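# Dismantle the belt drive and set its parts down

## Task

Slacken the belt tensioner, lift the round belt off both pulleys and leave it lying flat on a surface where it touches and encircles neither pulley, then put the hex key down on the table next to the board.

## Robot and tools

Robot: two arms, left_arm and right_arm, each with six joints and a two-finger gripper. Fixed cameras: cam_high, cam_low, cam_board, cam_idler, cam_stud. Wrist cameras: cam_left_wrist, cam_right_wrist. All images are 672x504.

Frame: every hand position and orientation is in the scene frame. Its origin sits at table-top height, halfway between the nominal arm bases; +x points out over the table, +z up, and left_arm is on the +y side (not necessarily the left of any picture). end_effector_position is in metres and marks the spot between the finger pads, roughly 1 cm behind the tips; end_effector_quat_wxyz is the hand orientation. The fingers point along the gripper's +z and part along its y. Printed hand poses can be a few centimetres wrong, worse at long reach.

Row layout (shared by execute_actions and move): one flat list of 14 numbers, each in [-1, 1], always covering both arms. First left_arm's 7, then right_arm's 7. Per arm the order is: shoulder, elbow, wrist roll, wrist pitch, waist, wrist yaw, opening. The six joint values are offsets, not poses: they count from the arm's Joint targets as they stood when the action (or move) began, not from the previous row, so sending the same offset twice moves the joint twice. Scale: 1.0 equals 2.224 rad for shoulder, elbow and waist, and 8.485 rad for wrist pitch, wrist yaw and wrist roll. Shoulder and elbow run with reversed sign everywhere (commands, results, refusals). Stated joint ranges in the arm's own signs: waist -2.618 to 3.054, shoulder 0.000 to 3.142, elbow 0.000 to 3.142, wrist pitch -1.571 to 1.571, wrist yaw -1.571 to 1.571, wrist roll -2.094 to 2.094; so in your numbers shoulder and elbow lie between -3.142 and 0. Real ends may differ by up to 0.059 rad. Asking a joint to go more than 0.059 rad beyond its range refuses the action for both arms; a result line 'joint sent to its limit' means a joint was stopped at its true end. The seventh number, opening, is absolute: +1 fully open, -1 shut. To leave a gripper unchanged, resend its current command (0 is a real half-open command). Sending all-zero joint offsets re-commands an arm's current targets.

execute_actions: 'actions' is a list of actions; each action is a list of up to 15 rows, one per 1/30 s step, and the last row is held to fill 15 steps. An empty list just reports state. 'cameras' chooses images: omitted/null/["all"] gives all, [] none; an unknown name voids the call.

move: 'target' is one row or a list of up to 15 rows; every row's offsets count from the same starting Joint targets. All joints travel together, so the hand follows a curve, and nothing steers around obstacles or the other arm. 'speed' (rad/s, 0.01 to 12.57, default 0.5) caps the joint with the longest travel; one value or one per target. 'blend' (rad) rounds corners between listed targets. 'opening_speed' (per second on the -1..+1 scale, at least 0.2) ramps the fingers; use a low value on fragile parts. 'blocking': false returns after about 0.5 s while motion continues. The result adds a 'move:' line: done, off_target (resting more than 0.035 rad from target), moving, held, fault, plus limits=held if steps were withheld. Neither done nor off_target says whether something was touched.

wait: 'seconds' 0 to 10; arms keep their last command and a running move continues. stop: brakes a running move (needs some room). zoom_image: 'camera' plus 'region' [x0, y0, x1, y1] in pixels, top-left origin, at most 504x504, from that camera's newest image. finished_scene: 'scene' is the current scene's number; it ends the scene irreversibly, so call it only once the belt and hex key stay where required with the robot let go.

Results: Joint positions (rad) and Joint velocities (rad/s) per arm in the joint order above, then finger gap in m (0.094 open). Joint targets are the base for your next offsets. grip_measured uses the command scale and reads slightly wide when empty; the command keeps closing past first contact, so squeeze force is reached about 0.05 below the touch reading (more for small or round items). grip_effort_nm is motor effort, negative closing, not finger force. Joint torques include arm weight; joints 1, 2 and 5 wrap at ±28 N m. 'joint command not followed' means the clearance check altered targets. Each step a joint target can lead its measured angle by at most 0.339 rad (big joints) or 2.2 rad (wrists), and a hand target more than 200 mm from the current hand is scaled back, so large moves span several actions.

Avoid: dropping parts or releasing them while moving, slamming or hard pushing, any contact or gripping between the two arms (can fail the task), and anything leaving the table. Loose items may get nudged occasionally; recheck before finishing. Long stretched-out holds or pushing into unreachable poses heat motors: MOTOR HOT appears at 75 °C, at 90 °C the arm folds and stops for good, at 100 °C it goes limp. To end a push, command targets back past the measured positions.

Each tool is called after "Emit:" by a JSON object that holds its "fn" and its "kwargs".

## Session

Emit:
{"fn": "execute_actions", "kwargs": {"actions": []}}

Scene clock: 0.00 s.
left_arm: end_effector_position=(+0.3318, +0.2369, +0.2459) grip_measured=+1.000 grip_effort_nm=n/a end_effector_quat_wxyz=(+0.460, +0.087, +0.851, -0.238) | right_arm: end_effector_position=(+0.2848, -0.2136, +0.2040) grip_measured=+1.000 grip_effort_nm=n/a end_effector_quat_wxyz=(+0.423, +0.114, +0.871, +0.225)
Joint names: [shoulder, elbow, wrist roll, wrist pitch, waist, wrist yaw]
Joint positions: left_arm=[-0.974 -0.79 -0.114 -0.359 -0.015 0.461 0.094] | right_arm=[-0.892 -0.549 0.336 -0.289 -0.13 -0.41 0.094]
Joint velocities: within noise
Joint torques (N m): no reading
Motor temperatures (°C): left_arm=[40 45 32 41 33 31 27] | right_arm=[37 46 31 46 26 30 32]
Heat: left arm: 45 °C; right arm: 46 °C.
Joint targets: left_arm=[-0.970 -0.803 -0.114 -0.350 -0.015 0.462] | right_arm=[-0.890 -0.557 0.335 -0.290 -0.130 -0.409]
Tool commands: left_gripper/opening=+1.0 right_gripper/opening=+1.0

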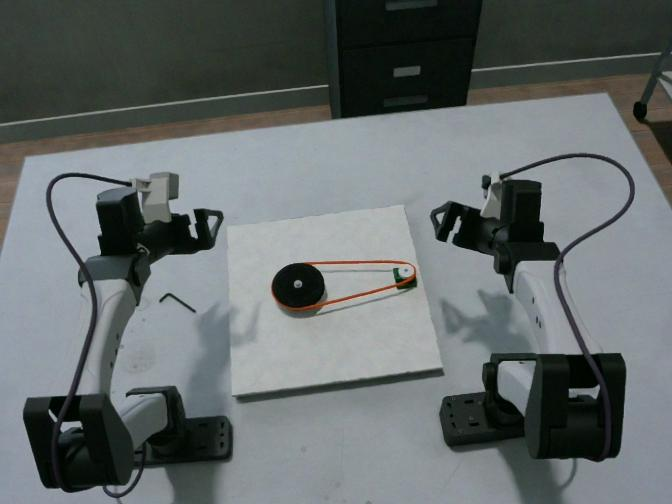

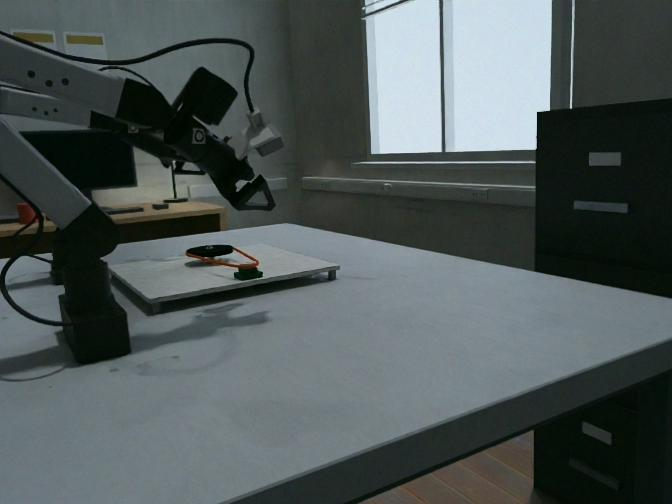

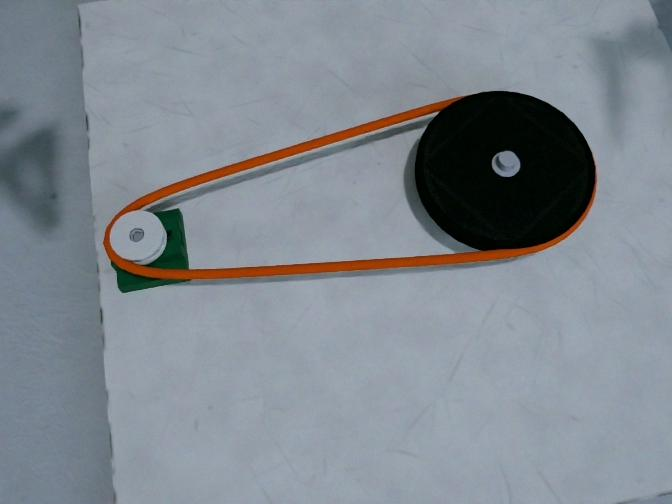

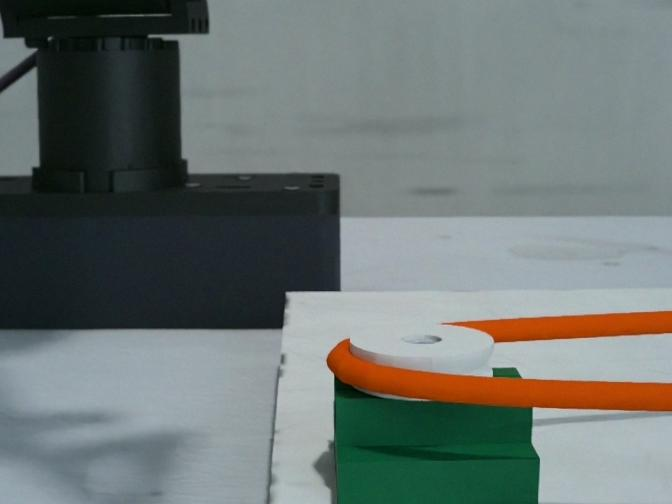

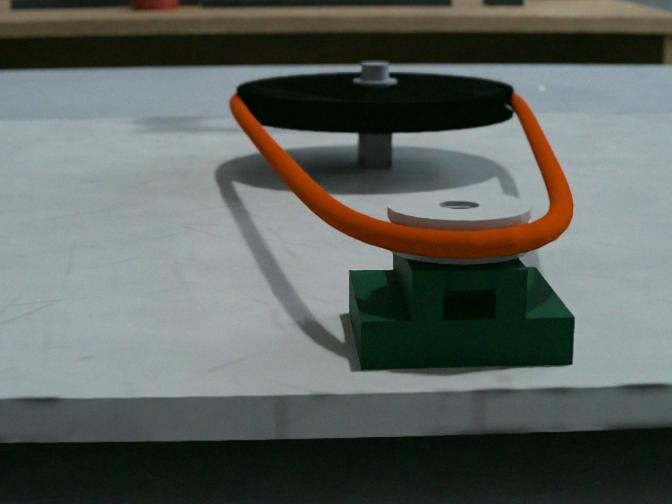

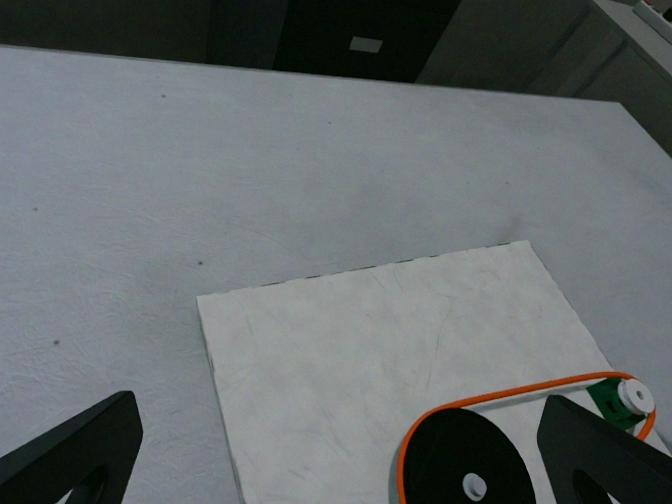

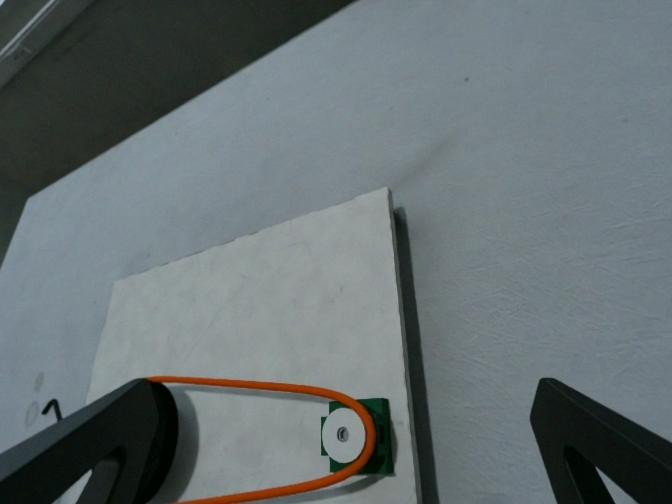

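Emit:
{"fn": "zoom_image", "kwargs": {"camera": "cam_high", "region": [130, 260, 240, 340]}}

Emit:
{"fn": "zoom_image", "kwargs": {"camera": "cam_board", "region": [80, 180, 220, 300]}}

Emit:
{"fn": "zoom_image", "kwargs": {"camera": "cam_idler", "region": [260, 260, 580, 500]}}

Emit:
{"fn": "zoom_image", "kwargs": {"camera": "cam_stud", "region": [330, 170, 590, 380]}}

Emit:
{"fn": "zoom_image", "kwargs": {"camera": "cam_right_wrist", "region": [280, 360, 440, 490]}}

Scaled by 4.582.

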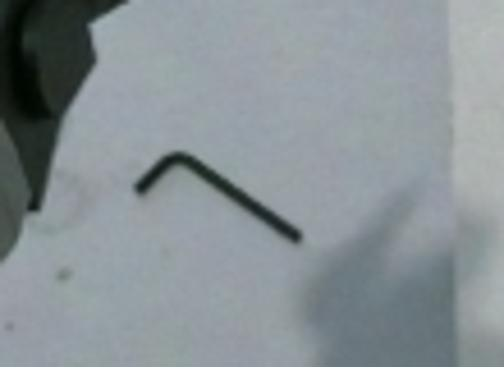

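Scaled by 3.600.

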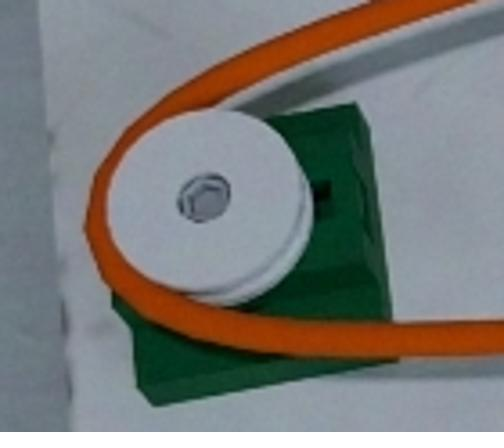

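Scaled by 1.575.

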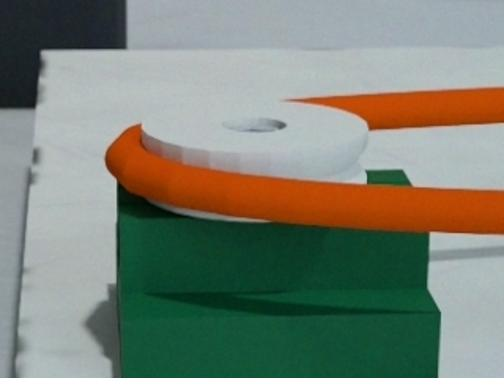

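Scaled by 1.938.

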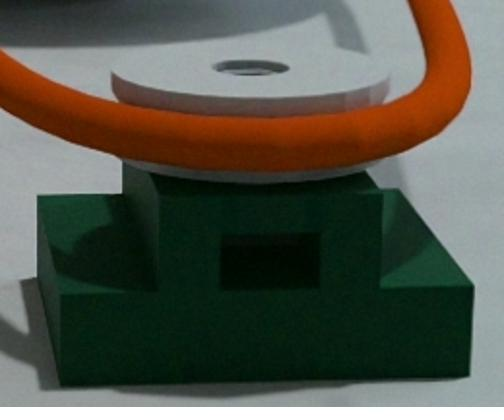

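Scaled by 3.150.

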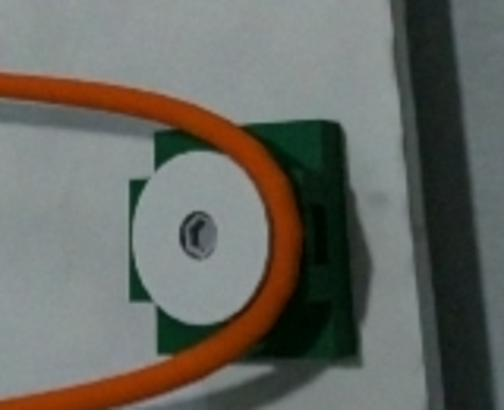

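Emit:
{"fn": "move", "kwargs": {"target": [0,0,0,-0.0589,0,0,1,0,0,0,-0.0589,0,0,1], "speed": 0.8, "cameras": ["cam_left_wrist","cam_right_wrist"]}}

Emit:
{"fn": "move", "kwargs": {"target": [0,0,0,0,0,-0.0543,1,0,0,0,0,0,0.0482,1], "speed": 0.8, "cameras": ["cam_left_wrist","cam_right_wrist"]}}

Emit:
{"fn": "move", "kwargs": {"target": [0,-0.18,0,0,0,0,1,0,-0.18,0,0,0,0,1], "speed": 0.8, "cameras": []}}

Emit:
{"fn": "move", "kwargs": {"target": [-0.18,0,0,0,0,0,1,-0.18,0,0,0,0,0,1], "speed": 0.8, "cameras": ["cam_high","cam_left_wrist","cam_right_wrist"]}}

Scene clock: 251.07 s.
left_arm: end_effector_position=(+0.2544, +0.2410, +0.1684) grip_measured=+1.000 grip_effort_nm=0.007 end_effector_quat_wxyz=(+0.242, +0.033, +0.939, -0.241) | right_arm: end_effector_position=(+0.1990, -0.2020, +0.1320) grip_measured=+1.000 grip_effort_nm=0.012 end_effector_quat_wxyz=(+0.197, +0.179, +0.939, +0.219)
Joint names: [shoulder, elbow, wrist roll, wrist pitch, waist, wrist yaw]
Joint positions: left_arm=[-0.974 -0.79 -0.114 -0.845 -0.015 0.461 0.094] | right_arm=[-0.892 -0.549 0.336 -0.78 -0.13 -0.41 0.094]
Joint velocities: within noise
Joint torques (N m): left_arm=[2.24 -8.25 0.08 1.18 0.27 0.37] | right_arm=[0.98 -7.65 -0.09 1.11 0.38 -0.07]
Motor temperatures (°C): left_arm=[36 46 29 43 31 28 26] | right_arm=[33 49 29 43 25 26 30]
Heat: left arm: 46 °C; right arm: 49 °C.
Joint targets: left_arm=[-0.970 -0.803 -0.114 -0.850 -0.015 0.462] | right_arm=[-0.890 -0.557 0.335 -0.790 -0.130 -0.409]
move: done
camera_calibration:
cam_left_wrist: T_world_to_cam=[[-0.165517, -0.885176, 0.434819, 0.183345], [-0.985396, 0.130567, -0.109299, 0.27914], [0.0399764, -0.44656, -0.89386, 0.331925], [0, 0, 0, 1]] pos_world=[0.292141, 0.274071, 0.247483]
cam_right_wrist: T_world_to_cam=[[-0.245455, -0.827543, -0.5049, -0.0487721], [-0.966803, 0.24713, 0.0649544, 0.275718], [0.0710234, 0.504082, -0.860731, 0.28767], [0, 0, 0, 1]] pos_world=[0.234162, -0.253508, 0.205072]
Images, in order (width x height): cam_left_wrist 672x504, cam_right_wrist 672x504.

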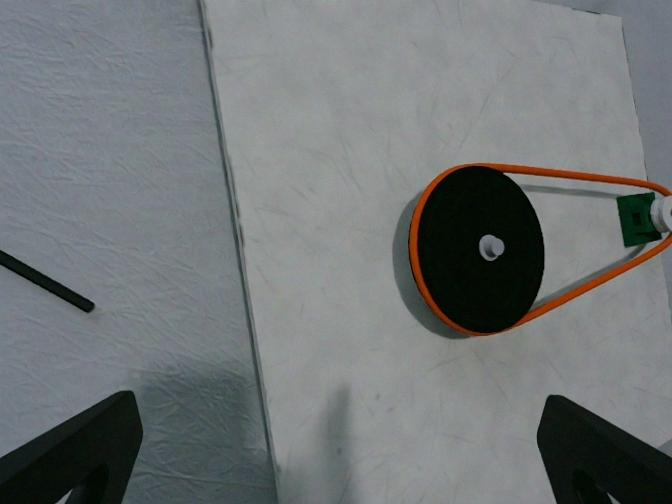

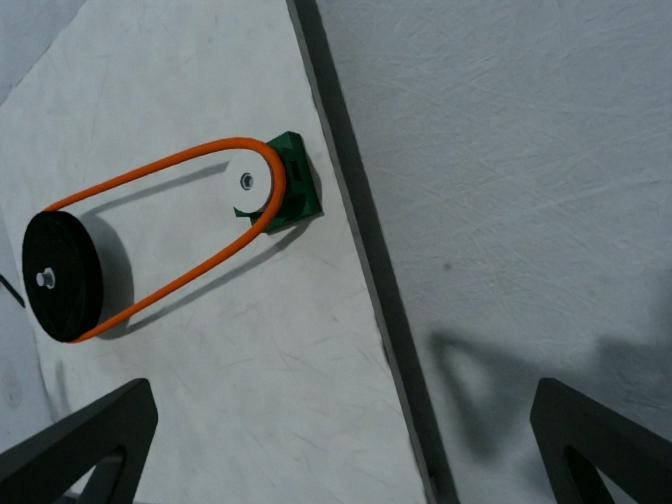

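Scene clock: 252.53 s.
left_arm: end_effector_position=(+0.2673, +0.3151, +0.1528) grip_measured=+1.000 grip_effort_nm=0.007 end_effector_quat_wxyz=(+0.266, -0.028, +0.963, -0.027) | right_arm: end_effector_position=(+0.1960, -0.2681, +0.1191) grip_measured=+1.000 grip_effort_nm=0.012 end_effector_quat_wxyz=(+0.220, +0.226, +0.949, +0.029)
Joint names: [shoulder, elbow, wrist roll, wrist pitch, waist, wrist yaw]
Joint positions: left_arm=[-0.974 -0.79 -0.114 -0.846 -0.015 0.01 0.094] | right_arm=[-0.892 -0.549 0.336 -0.782 -0.13 -0.015 0.094]
Joint velocities: within noise
Joint torques (N m): left_arm=[2.26 -8.27 0.06 1.25 0.25 0.07] | right_arm=[0.99 -7.64 -0.07 1.12 0.36 0.32]
Motor temperatures (°C): left_arm=[36 46 29 43 31 28 26] | right_arm=[33 49 29 43 25 26 30]
Heat: left arm: 46 °C; right arm: 49 °C.
Joint targets: left_arm=[-0.970 -0.803 -0.114 -0.850 -0.015 0.001] | right_arm=[-0.890 -0.557 0.335 -0.790 -0.130 0.000]
move: done
camera_calibration:
cam_left_wrist: T_world_to_cam=[[0.05217, -0.996564, 0.064336, 0.291426], [-0.991668, -0.0592966, -0.11436, 0.342786], [0.117782, -0.0578338, -0.991354, 0.222206], [0, 0, 0, 1]] pos_world=[0.298554, 0.323602, 0.240736]
cam_right_wrist: T_world_to_cam=[[-0.411506, -0.893205, -0.181242, -0.134351], [-0.907642, 0.419678, -0.00749595, 0.333322], [0.0827586, 0.161418, -0.98341, 0.230537], [0, 0, 0, 1]] pos_world=[0.228172, -0.297104, 0.204861]
Images, in order (width x height): cam_left_wrist 672x504, cam_right_wrist 672x504.

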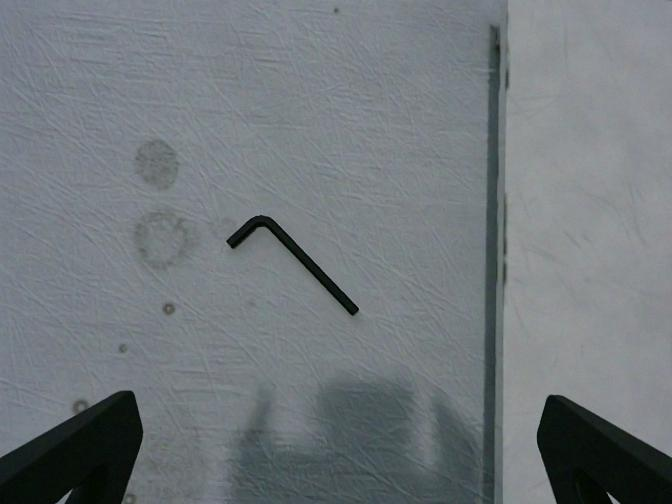

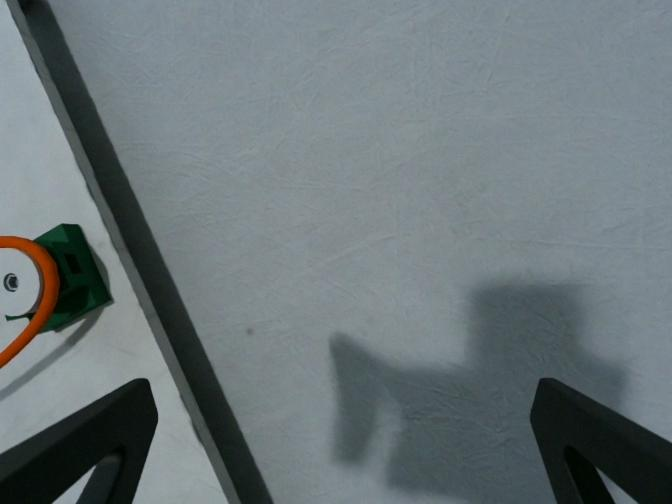

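Scene clock: 253.47 s.
left_arm: end_effector_position=(+0.3128, +0.3129, +0.3107) grip_measured=+1.000 grip_effort_nm=0.007 end_effector_quat_wxyz=(+0.445, -0.025, +0.894, -0.041) | right_arm: end_effector_position=(+0.2612, -0.2771, +0.2702) grip_measured=+1.000 grip_effort_nm=0.017 end_effector_quat_wxyz=(+0.399, +0.211, +0.891, +0.047)
Joint names: [shoulder, elbow, wrist roll, wrist pitch, waist, wrist yaw]
Joint positions: left_arm=[-0.974 -1.181 -0.114 -0.852 -0.015 0.009 0.094] | right_arm=[-0.892 -0.934 0.336 -0.787 -0.13 -0.014 0.094]
Joint velocities: within noise
Joint torques (N m): left_arm=[2.06 -9.11 0.06 1.82 0.25 0.06] | right_arm=[1.31 -9.44 -0.09 1.75 0.38 0.28]
Motor temperatures (°C): left_arm=[36 46 29 43 31 28 26] | right_arm=[33 49 29 43 25 26 30]
Heat: left arm: 46 °C; right arm: 49 °C.
Joint targets: left_arm=[-0.970 -1.203 -0.114 -0.850 -0.015 0.001] | right_arm=[-0.890 -0.958 0.335 -0.790 -0.130 -0.001]
move: done
No camera images: "cameras" was empty.

Scene clock: 254.40 s.
left_arm: end_effector_position=(+0.3610, +0.3104, +0.1902) grip_measured=+1.000 grip_effort_nm=0.007 end_effector_quat_wxyz=(+0.260, -0.028, +0.965, -0.026) | right_arm: end_effector_position=(+0.2830, -0.2801, +0.1641) grip_measured=+1.000 grip_effort_nm=0.017 end_effector_quat_wxyz=(+0.214, +0.226, +0.950, +0.028)
Joint names: [shoulder, elbow, wrist roll, wrist pitch, waist, wrist yaw]
Joint positions: left_arm=[-1.372 -1.182 -0.114 -0.852 -0.015 0.009 0.094] | right_arm=[-1.282 -0.934 0.336 -0.787 -0.13 -0.014 0.094]
Joint velocities: within noise
Joint torques (N m): left_arm=[5.81 -9.03 0.06 1.3 0.27 0.06] | right_arm=[2.76 -9.17 -0.07 1.14 0.36 0.28]
Motor temperatures (°C): left_arm=[36 46 29 42 31 28 26] | right_arm=[33 49 29 43 25 26 30]
Heat: left arm: 46 °C; right arm: 49 °C.
Joint targets: left_arm=[-1.370 -1.203 -0.114 -0.850 -0.015 0.001] | right_arm=[-1.290 -0.958 0.335 -0.790 -0.130 0.000]
move: done
camera_calibration:
cam_left_wrist: T_world_to_cam=[[0.0537345, -0.996643, 0.061771, 0.279347], [-0.992936, -0.0598832, -0.10243, 0.437982], [0.105785, -0.0558306, -0.99282, 0.252029], [0, 0, 0, 1]] pos_world=[0.393217, 0.318708, 0.277826]
cam_right_wrist: T_world_to_cam=[[-0.41395, -0.892934, -0.176956, -0.101081], [-0.907489, 0.420064, 0.00319812, 0.416005], [0.071477, 0.161909, -0.984214, 0.272976], [0, 0, 0, 1]] pos_world=[0.316166, -0.309204, 0.24945]
Images, in order (width x height): cam_high 672x504, cam_left_wrist 672x504, cam_right_wrist 672x504.

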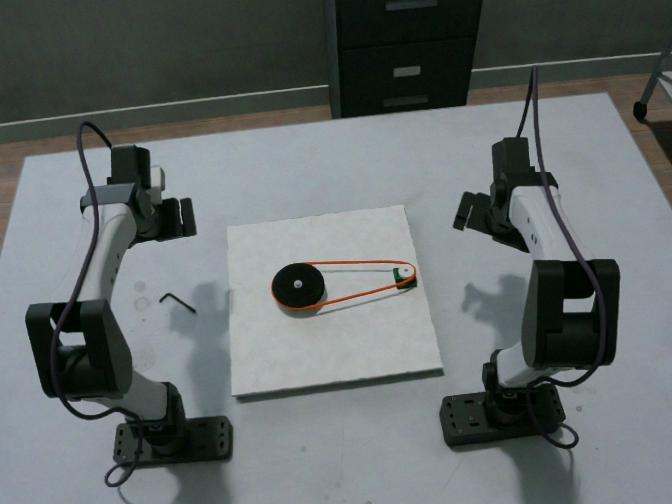

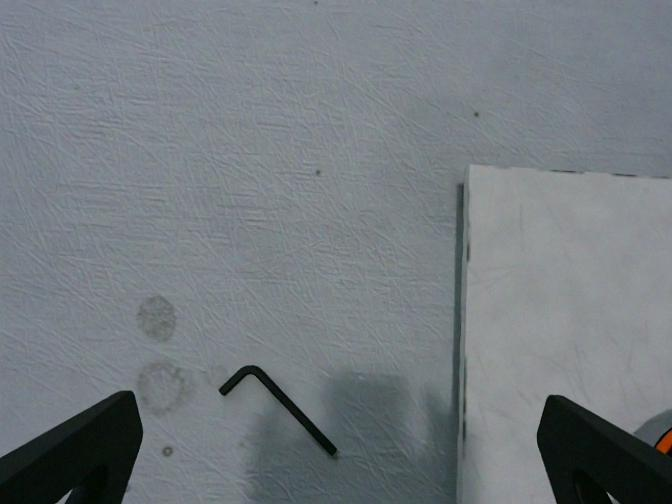

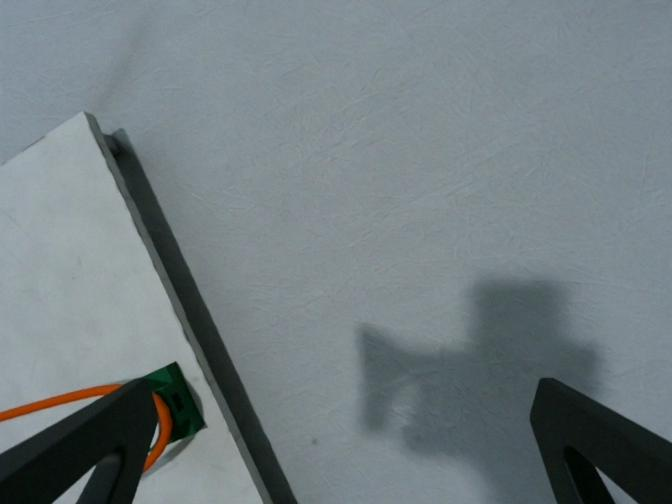

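Emit:
{"fn": "zoom_image", "kwargs": {"camera": "cam_left_wrist", "region": [200, 340, 360, 480]}}

Emit:
{"fn": "zoom_image", "kwargs": {"camera": "cam_right_wrist", "region": [100, 340, 260, 480]}}

Scaled by 3.150.

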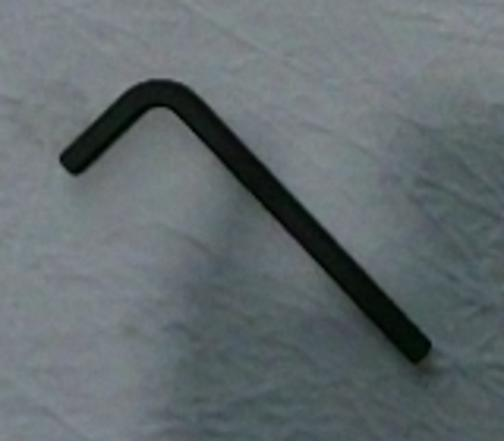

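Scaled by 3.150.

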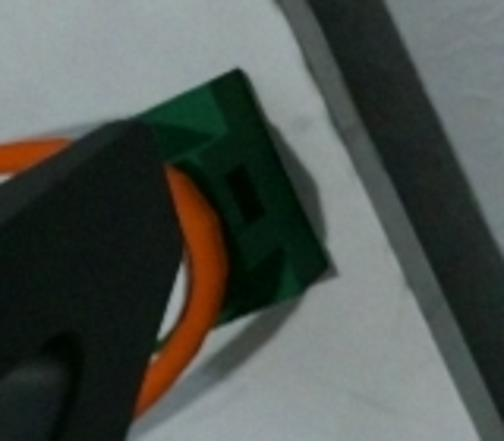

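Emit:
{"fn": "move", "kwargs": {"target": [0,0,0,0,0,0,1,-0.2179,-0.2613,-0.0395,-0.0643,0.2145,0,1], "speed": 0.7, "cameras": ["cam_idler","cam_stud","cam_right_wrist","cam_high"]}}

Scene clock: 596.27 s.
left_arm: end_effector_position=(+0.3610, +0.3104, +0.1902) grip_measured=+1.000 grip_effort_nm=0.007 end_effector_quat_wxyz=(+0.260, -0.028, +0.965, -0.026) | right_arm: end_effector_position=(+0.2872, -0.1320, +0.1729) grip_measured=+1.000 grip_effort_nm=0.017 end_effector_quat_wxyz=(-0.002, -0.166, +0.986, +0.004)
Joint names: [shoulder, elbow, wrist roll, wrist pitch, waist, wrist yaw]
Joint positions: left_arm=[-1.372 -1.182 -0.114 -0.852 -0.015 0.009 0.094] | right_arm=[-1.756 -1.509 0.012 -1.325 0.351 -0.009 0.094]
Joint velocities: within noise
Joint torques (N m): left_arm=[5.67 -9.1 0.06 1.3 0.27 0.06] | right_arm=[5 -9.01 -0.18 0.18 0.05 0.23]
Motor temperatures (°C): left_arm=[36 46 27 34 30 27 26] | right_arm=[31 52 28 34 25 25 29]
Heat: left arm: 46 °C; right arm: 52 °C.
Joint targets: left_arm=[-1.370 -1.203 -0.114 -0.850 -0.015 0.001] | right_arm=[-1.775 -1.539 0.000 -1.335 0.347 -0.001]
move: done
camera_calibration:
cam_right_wrist: T_world_to_cam=[[0.319414, -0.946989, -0.0344387, -0.207818], [-0.862549, -0.305597, 0.403262, 0.179692], [-0.392409, -0.0991023, -0.914436, 0.344091], [0, 0, 0, 1]] pos_world=[0.356398, -0.107788, 0.235029]
Images, in order (width x height): cam_high 672x504, cam_idler 672x504, cam_stud 672x504, cam_right_wrist 672x504.

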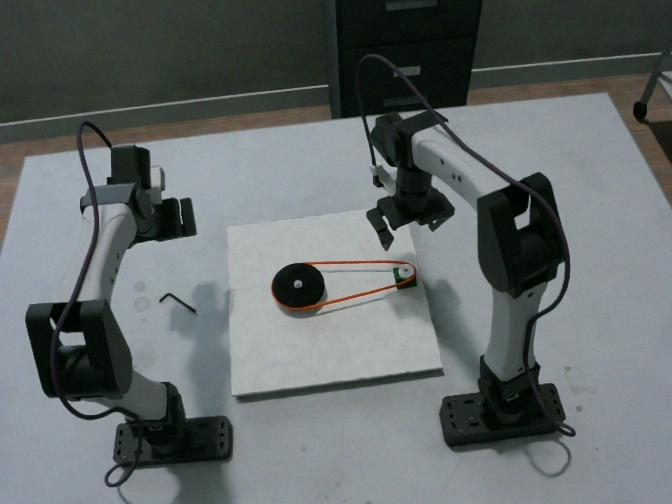

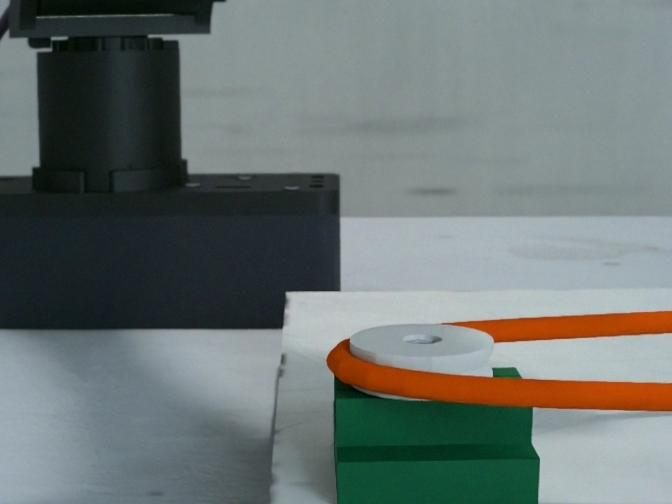

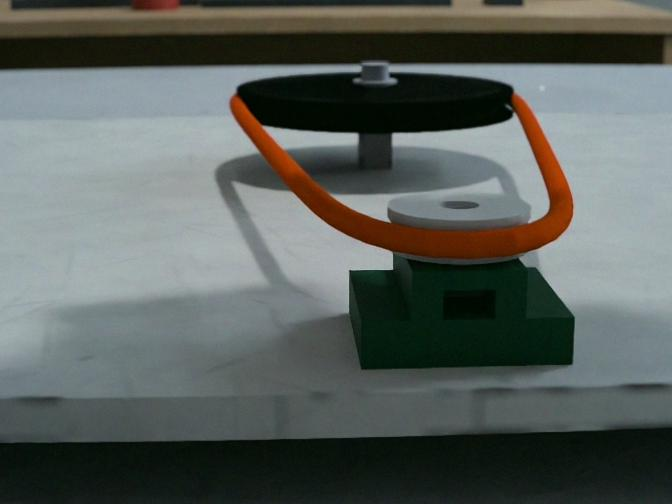

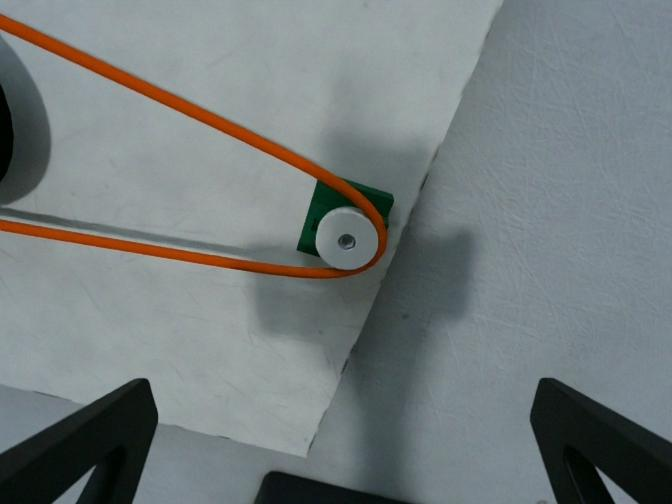

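Emit:
{"fn": "zoom_image", "kwargs": {"camera": "cam_right_wrist", "region": [280, 170, 420, 290]}}

Emit:
{"fn": "zoom_image", "kwargs": {"camera": "cam_right_wrist", "region": [320, 215, 376, 265]}}

Emit:
{"fn": "zoom_image", "kwargs": {"camera": "cam_idler", "region": [320, 310, 560, 504]}}

Emit:
{"fn": "zoom_image", "kwargs": {"camera": "cam_stud", "region": [340, 180, 590, 380]}}

Scaled by 3.600.

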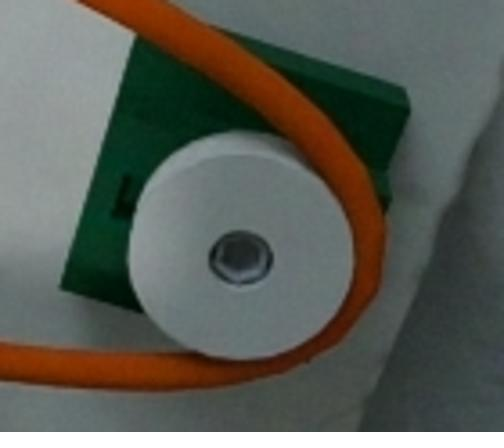

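Scaled by 9.000.

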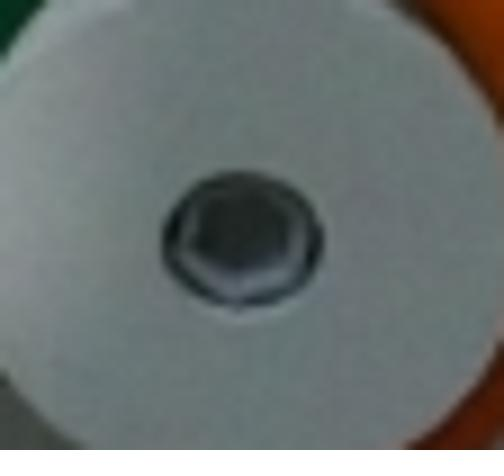

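Scaled by 2.100.

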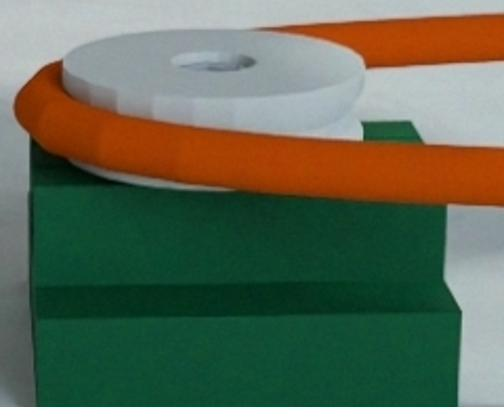

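Scaled by 2.016.

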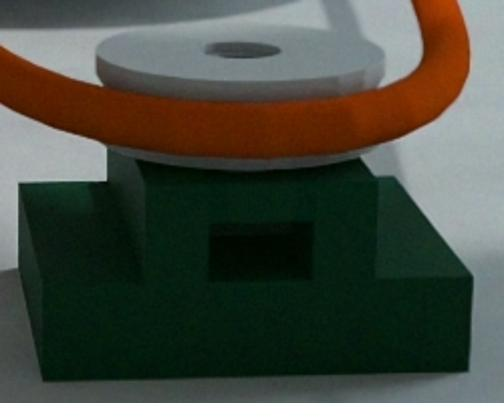

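Emit:
{"fn": "move", "kwargs": {"target": [-0.2669,-0.1093,-0.0691,-0.0449,0.0808,0.02,1,-0.0243,0.094,-0.0014,0.031,0,0,1], "speed": 0.7, "cameras": ["cam_idler","cam_left_wrist","cam_right_wrist","cam_board"]}}

Emit:
{"fn": "zoom_image", "kwargs": {"camera": "cam_right_wrist", "region": [300, 260, 400, 380]}}

Emit:
{"fn": "zoom_image", "kwargs": {"camera": "cam_left_wrist", "region": [200, 270, 460, 504]}}

Scene clock: 662.07 s.
left_arm: end_effector_position=(+0.3348, +0.3417, +0.0609) grip_measured=+1.000 grip_effort_nm=0.007 end_effector_quat_wxyz=(-0.112, -0.400, +0.908, -0.051) | right_arm: end_effector_position=(+0.2982, -0.1280, +0.1152) grip_measured=+1.000 grip_effort_nm=0.012 end_effector_quat_wxyz=(+0.007, -0.172, +0.985, +0.006)
Joint names: [shoulder, elbow, wrist roll, wrist pitch, waist, wrist yaw]
Joint positions: left_arm=[-1.962 -1.42 -0.691 -1.217 0.162 0.162 0.094] | right_arm=[-1.81 -1.344 0 -1.089 0.351 -0.009 0.094]
Joint velocities: within noise
Joint torques (N m): left_arm=[9.43 -8.17 -0.02 -0.3 0.49 0.28] | right_arm=[5.27 -4.57 -0.19 0.52 0.05 0.22]
Motor temperatures (°C): left_arm=[36 46 27 34 30 27 26] | right_arm=[34 49 28 32 24 25 29]
Heat: left arm: 46 °C; right arm: 49 °C.
Joint targets: left_arm=[-1.964 -1.446 -0.700 -1.231 0.164 0.171] | right_arm=[-1.829 -1.330 -0.012 -1.072 0.347 -0.001]
move: done
camera_calibration:
cam_left_wrist: T_world_to_cam=[[0.742875, -0.669385, -0.00775144, -0.0183442], [-0.521569, -0.586013, 0.620124, 0.378622], [-0.419644, -0.456632, -0.784465, 0.428274], [0, 0, 0, 1]] pos_world=[0.390828, 0.405162, 0.101032]
cam_right_wrist: T_world_to_cam=[[0.331557, -0.942798, -0.0346765, -0.212658], [-0.865015, -0.318463, 0.387724, 0.214498], [-0.376588, -0.0985566, -0.921123, 0.292224], [0, 0, 0, 1]] pos_world=[0.3661, -0.103383, 0.178634]
Images, in order (width x height): cam_board 672x504, cam_idler 672x504, cam_left_wrist 672x504, cam_right_wrist 672x504.

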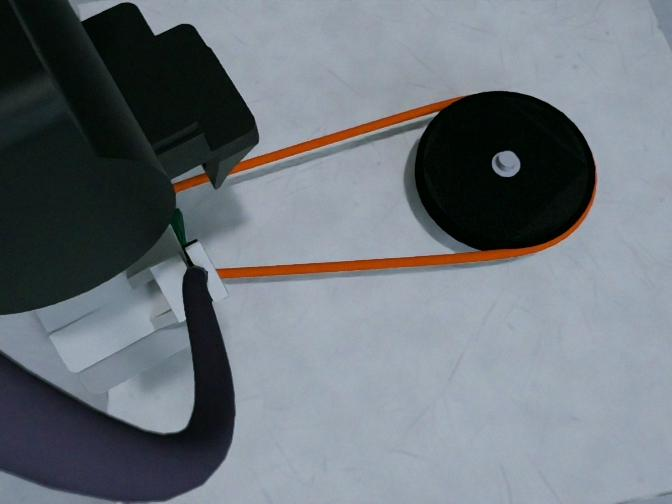

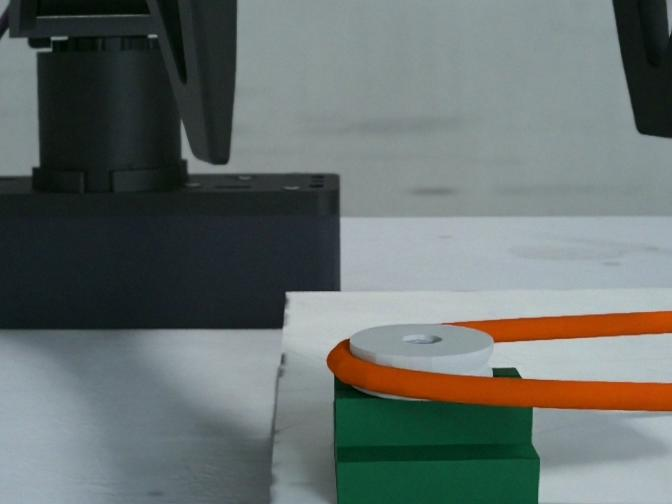

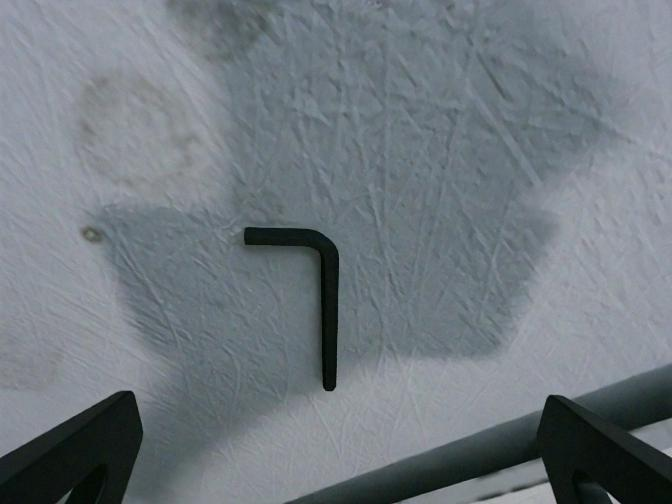

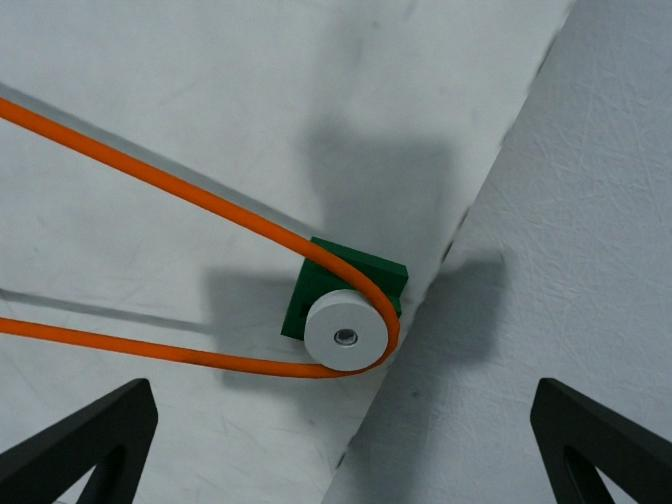

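Scaled by 4.200.

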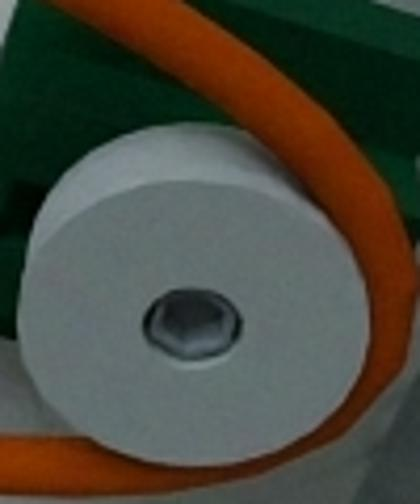

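Scaled by 1.938.

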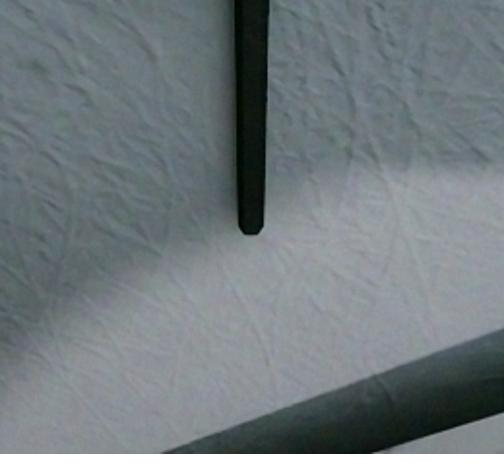

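Emit:
{"fn": "move", "kwargs": {"target": [-0.0088,0.043,-0.002,0.0124,-0.006,0.0005,1,0.4222,0.3476,0.0409,0.0922,-0.2145,-0.0481,1], "speed": 0.7, "cameras": ["cam_left_wrist","cam_high"]}}

Emit:
{"fn": "zoom_image", "kwargs": {"camera": "cam_left_wrist", "region": [180, 250, 480, 504]}}

Scene clock: 718.87 s.
left_arm: end_effector_position=(+0.3327, +0.3393, +0.0419) grip_measured=+1.000 grip_effort_nm=0.007 end_effector_quat_wxyz=(-0.111, -0.406, +0.906, -0.053) | right_arm: end_effector_position=(+0.2871, -0.2144, +0.2090) grip_measured=+1.000 grip_effort_nm=0.012 end_effector_quat_wxyz=(+0.424, +0.111, +0.872, +0.218)
Joint names: [shoulder, elbow, wrist roll, wrist pitch, waist, wrist yaw]
Joint positions: left_arm=[-1.973 -1.357 -0.708 -1.137 0.158 0.167 0.094] | right_arm=[-0.901 -0.575 0.325 -0.307 -0.125 -0.398 0.094]
Joint velocities: within noise
Joint torques (N m): left_arm=[8.59 -4.74 -0.03 -0.01 -0.29 0.29] | right_arm=[2.18 -5.7 -0.02 2.01 -0.02 -0.11]
Motor temperatures (°C): left_arm=[41 43 27 31 30 27 26] | right_arm=[34 46 28 31 24 24 29]
Heat: left arm: 43 °C; right arm: 46 °C.
Joint targets: left_arm=[-1.984 -1.351 -0.717 -1.126 0.151 0.175] | right_arm=[-0.890 -0.557 0.335 -0.290 -0.130 -0.409]
move: done
camera_calibration:
cam_left_wrist: T_world_to_cam=[[0.751796, -0.659377, -0.00502688, -0.0250843], [-0.515098, -0.59202, 0.619828, 0.38784], [-0.411676, -0.463395, -0.784722, 0.411038], [0, 0, 0, 1]] pos_world=[0.387848, 0.403542, 0.0820306]
Images, in order (width x height): cam_high 672x504, cam_left_wrist 672x504.

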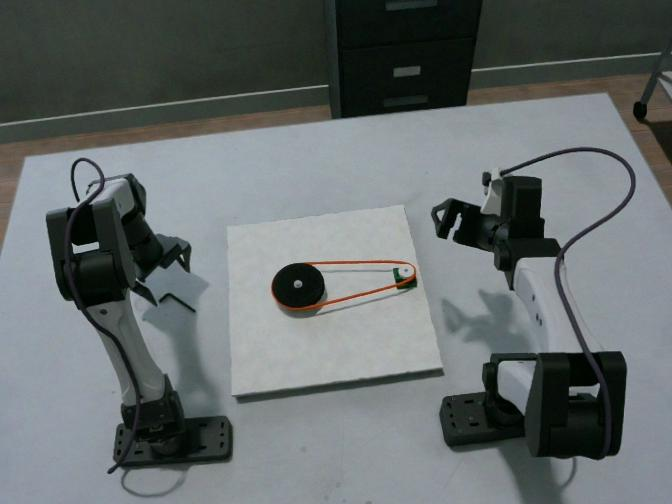

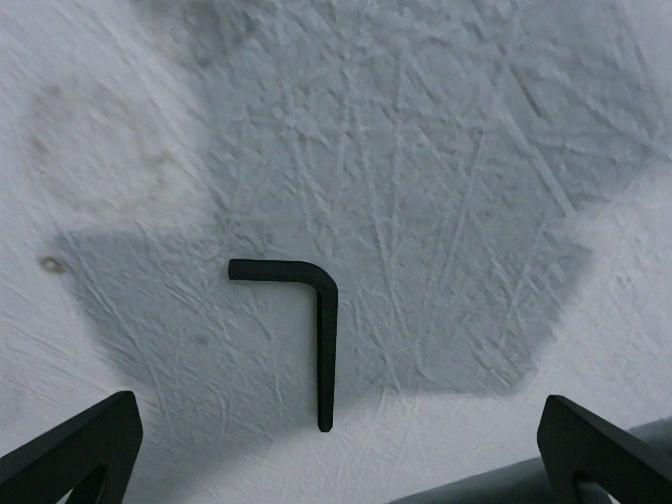

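Scaled by 1.680.

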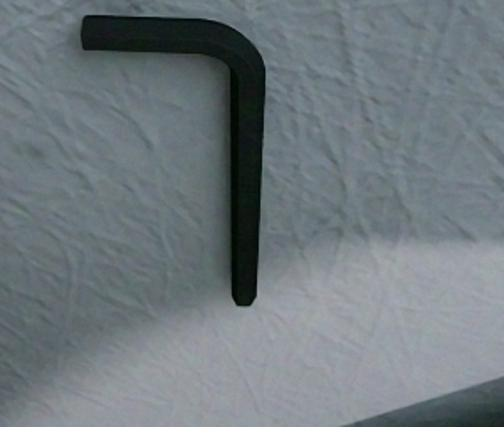

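Emit:
{"fn": "move", "kwargs": {"target": [-0.0088,0.0270,-0.0011,0.0082,-0.0035,0.0007,1,0,0,0,0,0,0,1], "speed": 0.4, "cameras": ["cam_left_wrist","cam_high"]}}

Emit:
{"fn": "zoom_image", "kwargs": {"camera": "cam_high", "region": [110, 240, 230, 330]}}

Scene clock: 763.70 s.
left_arm: end_effector_position=(+0.3265, +0.3351, +0.0214) grip_measured=+1.000 grip_effort_nm=0.007 end_effector_quat_wxyz=(-0.119, -0.407, +0.904, -0.053) | right_arm: end_effector_position=(+0.2871, -0.2143, +0.2090) grip_measured=+1.000 grip_effort_nm=0.007 end_effector_quat_wxyz=(+0.424, +0.111, +0.872, +0.219)
Joint names: [shoulder, elbow, wrist roll, wrist pitch, waist, wrist yaw]
Joint positions: left_arm=[-1.995 -1.296 -0.717 -1.068 0.15 0.173 0.094] | right_arm=[-0.901 -0.575 0.326 -0.306 -0.125 -0.399 0.094]
Joint velocities: within noise
Joint torques (N m): left_arm=[8.77 -4.64 -0.03 -0.05 -0.29 0.29] | right_arm=[2.17 -5.75 0.01 2.02 -0.05 -0.1]
Motor temperatures (°C): left_arm=[41 40 27 30 30 27 26] | right_arm=[32 45 28 36 24 25 29]
Heat: left arm: 41 °C; right arm: 45 °C.
Joint targets: left_arm=[-2.003 -1.291 -0.726 -1.056 0.143 0.181] | right_arm=[-0.890 -0.557 0.335 -0.290 -0.130 -0.409]
move: done
camera_calibration:
cam_left_wrist: T_world_to_cam=[[0.752898, -0.658027, -0.0120849, -0.0239976], [-0.505084, -0.589482, 0.630398, 0.390523], [-0.421942, -0.468521, -0.776178, 0.395306], [0, 0, 0, 1]] pos_world=[0.382111, 0.399624, 0.0603532]
Images, in order (width x height): cam_high 672x504, cam_left_wrist 672x504.

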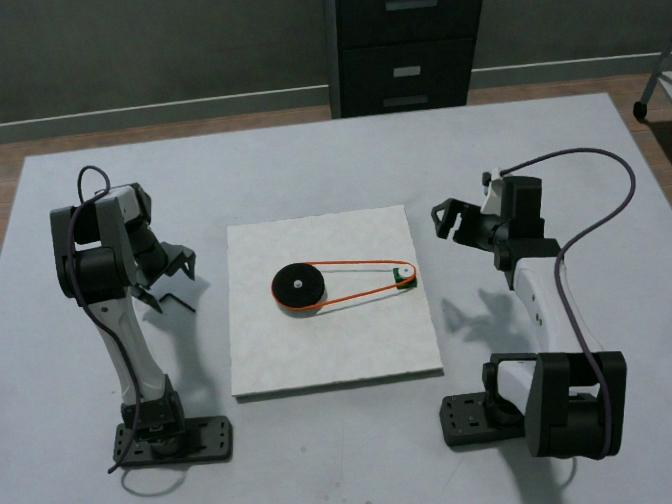

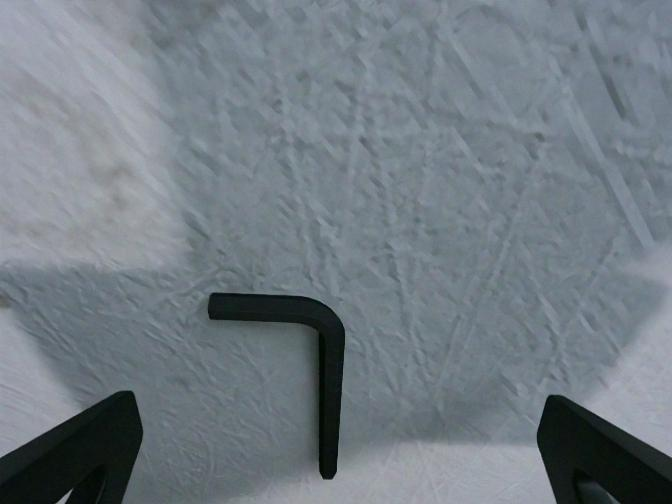

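Scaled by 4.200.

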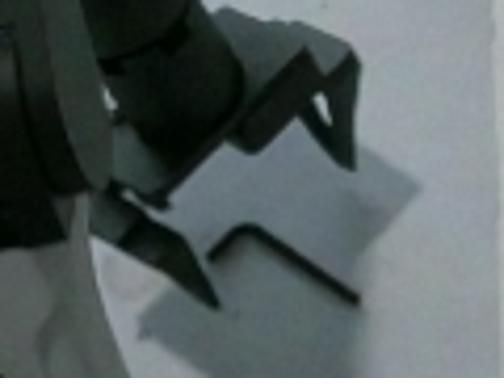

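Emit:
{"fn": "move", "kwargs": {"target": [-0.0037,0.0115,0,0.0035,-0.0012,0.0002,1,0,0,0,0,0,0,1], "speed": 0.3, "cameras": ["cam_left_wrist","cam_high"]}}

Emit:
{"fn": "zoom_image", "kwargs": {"camera": "cam_high", "region": [110, 240, 230, 330]}}

Scene clock: 789.23 s.
left_arm: end_effector_position=(+0.3242, +0.3339, +0.0137) grip_measured=+1.000 grip_effort_nm=0.007 end_effector_quat_wxyz=(-0.120, -0.407, +0.904, -0.053) | right_arm: end_effector_position=(+0.2871, -0.2143, +0.2090) grip_measured=+1.000 grip_effort_nm=0.007 end_effector_quat_wxyz=(+0.424, +0.111, +0.872, +0.219)
Joint names: [shoulder, elbow, wrist roll, wrist pitch, waist, wrist yaw]
Joint positions: left_arm=[-2.002 -1.271 -0.718 -1.039 0.148 0.175 0.094] | right_arm=[-0.901 -0.575 0.327 -0.306 -0.125 -0.399 0.094]
Joint velocities: within noise
Joint torques (N m): left_arm=[8.59 -4.49 -0.02 -0.06 -0.36 0.29] | right_arm=[2.17 -5.72 0.01 2.01 -0.03 -0.09]
Motor temperatures (°C): left_arm=[41 39 27 29 30 27 26] | right_arm=[31 45 28 37 24 25 29]
Heat: left arm: 41 °C; right arm: 45 °C.
Joint targets: left_arm=[-2.011 -1.265 -0.726 -1.026 0.140 0.183] | right_arm=[-0.890 -0.557 0.335 -0.290 -0.130 -0.409]
move: done
camera_calibration:
cam_left_wrist: T_world_to_cam=[[0.752371, -0.658627, -0.0121858, -0.0226393], [-0.504366, -0.587856, 0.632488, 0.392654], [-0.423737, -0.46972, -0.774474, 0.388757], [0, 0, 0, 1]] pos_world=[0.379805, 0.39852, 0.0524575]
Images, in order (width x height): cam_high 672x504, cam_left_wrist 672x504.

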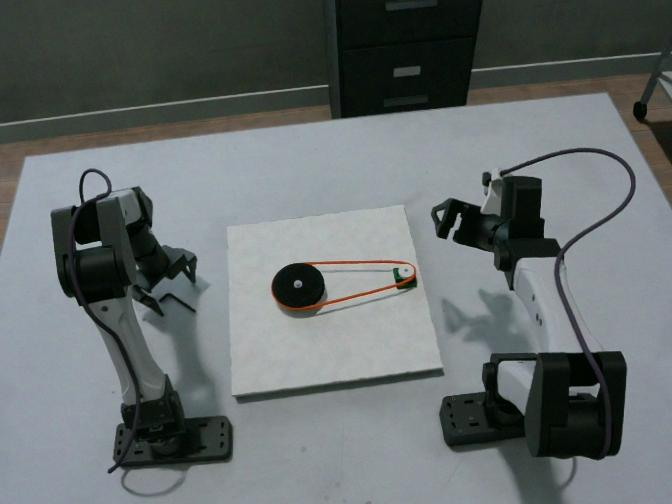

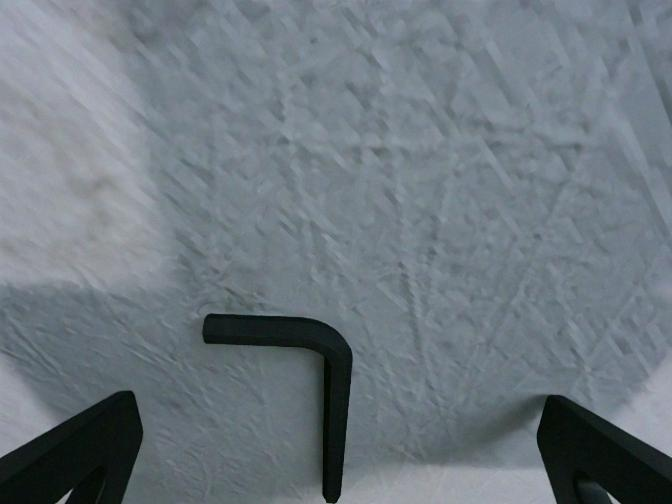

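Scaled by 4.200.

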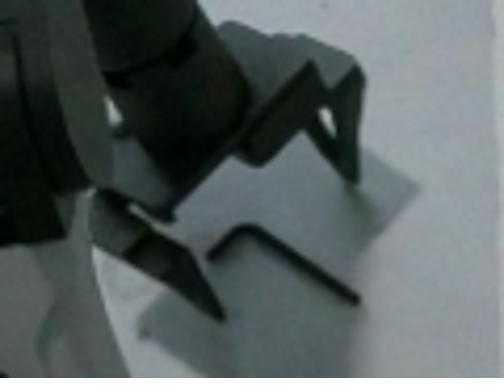

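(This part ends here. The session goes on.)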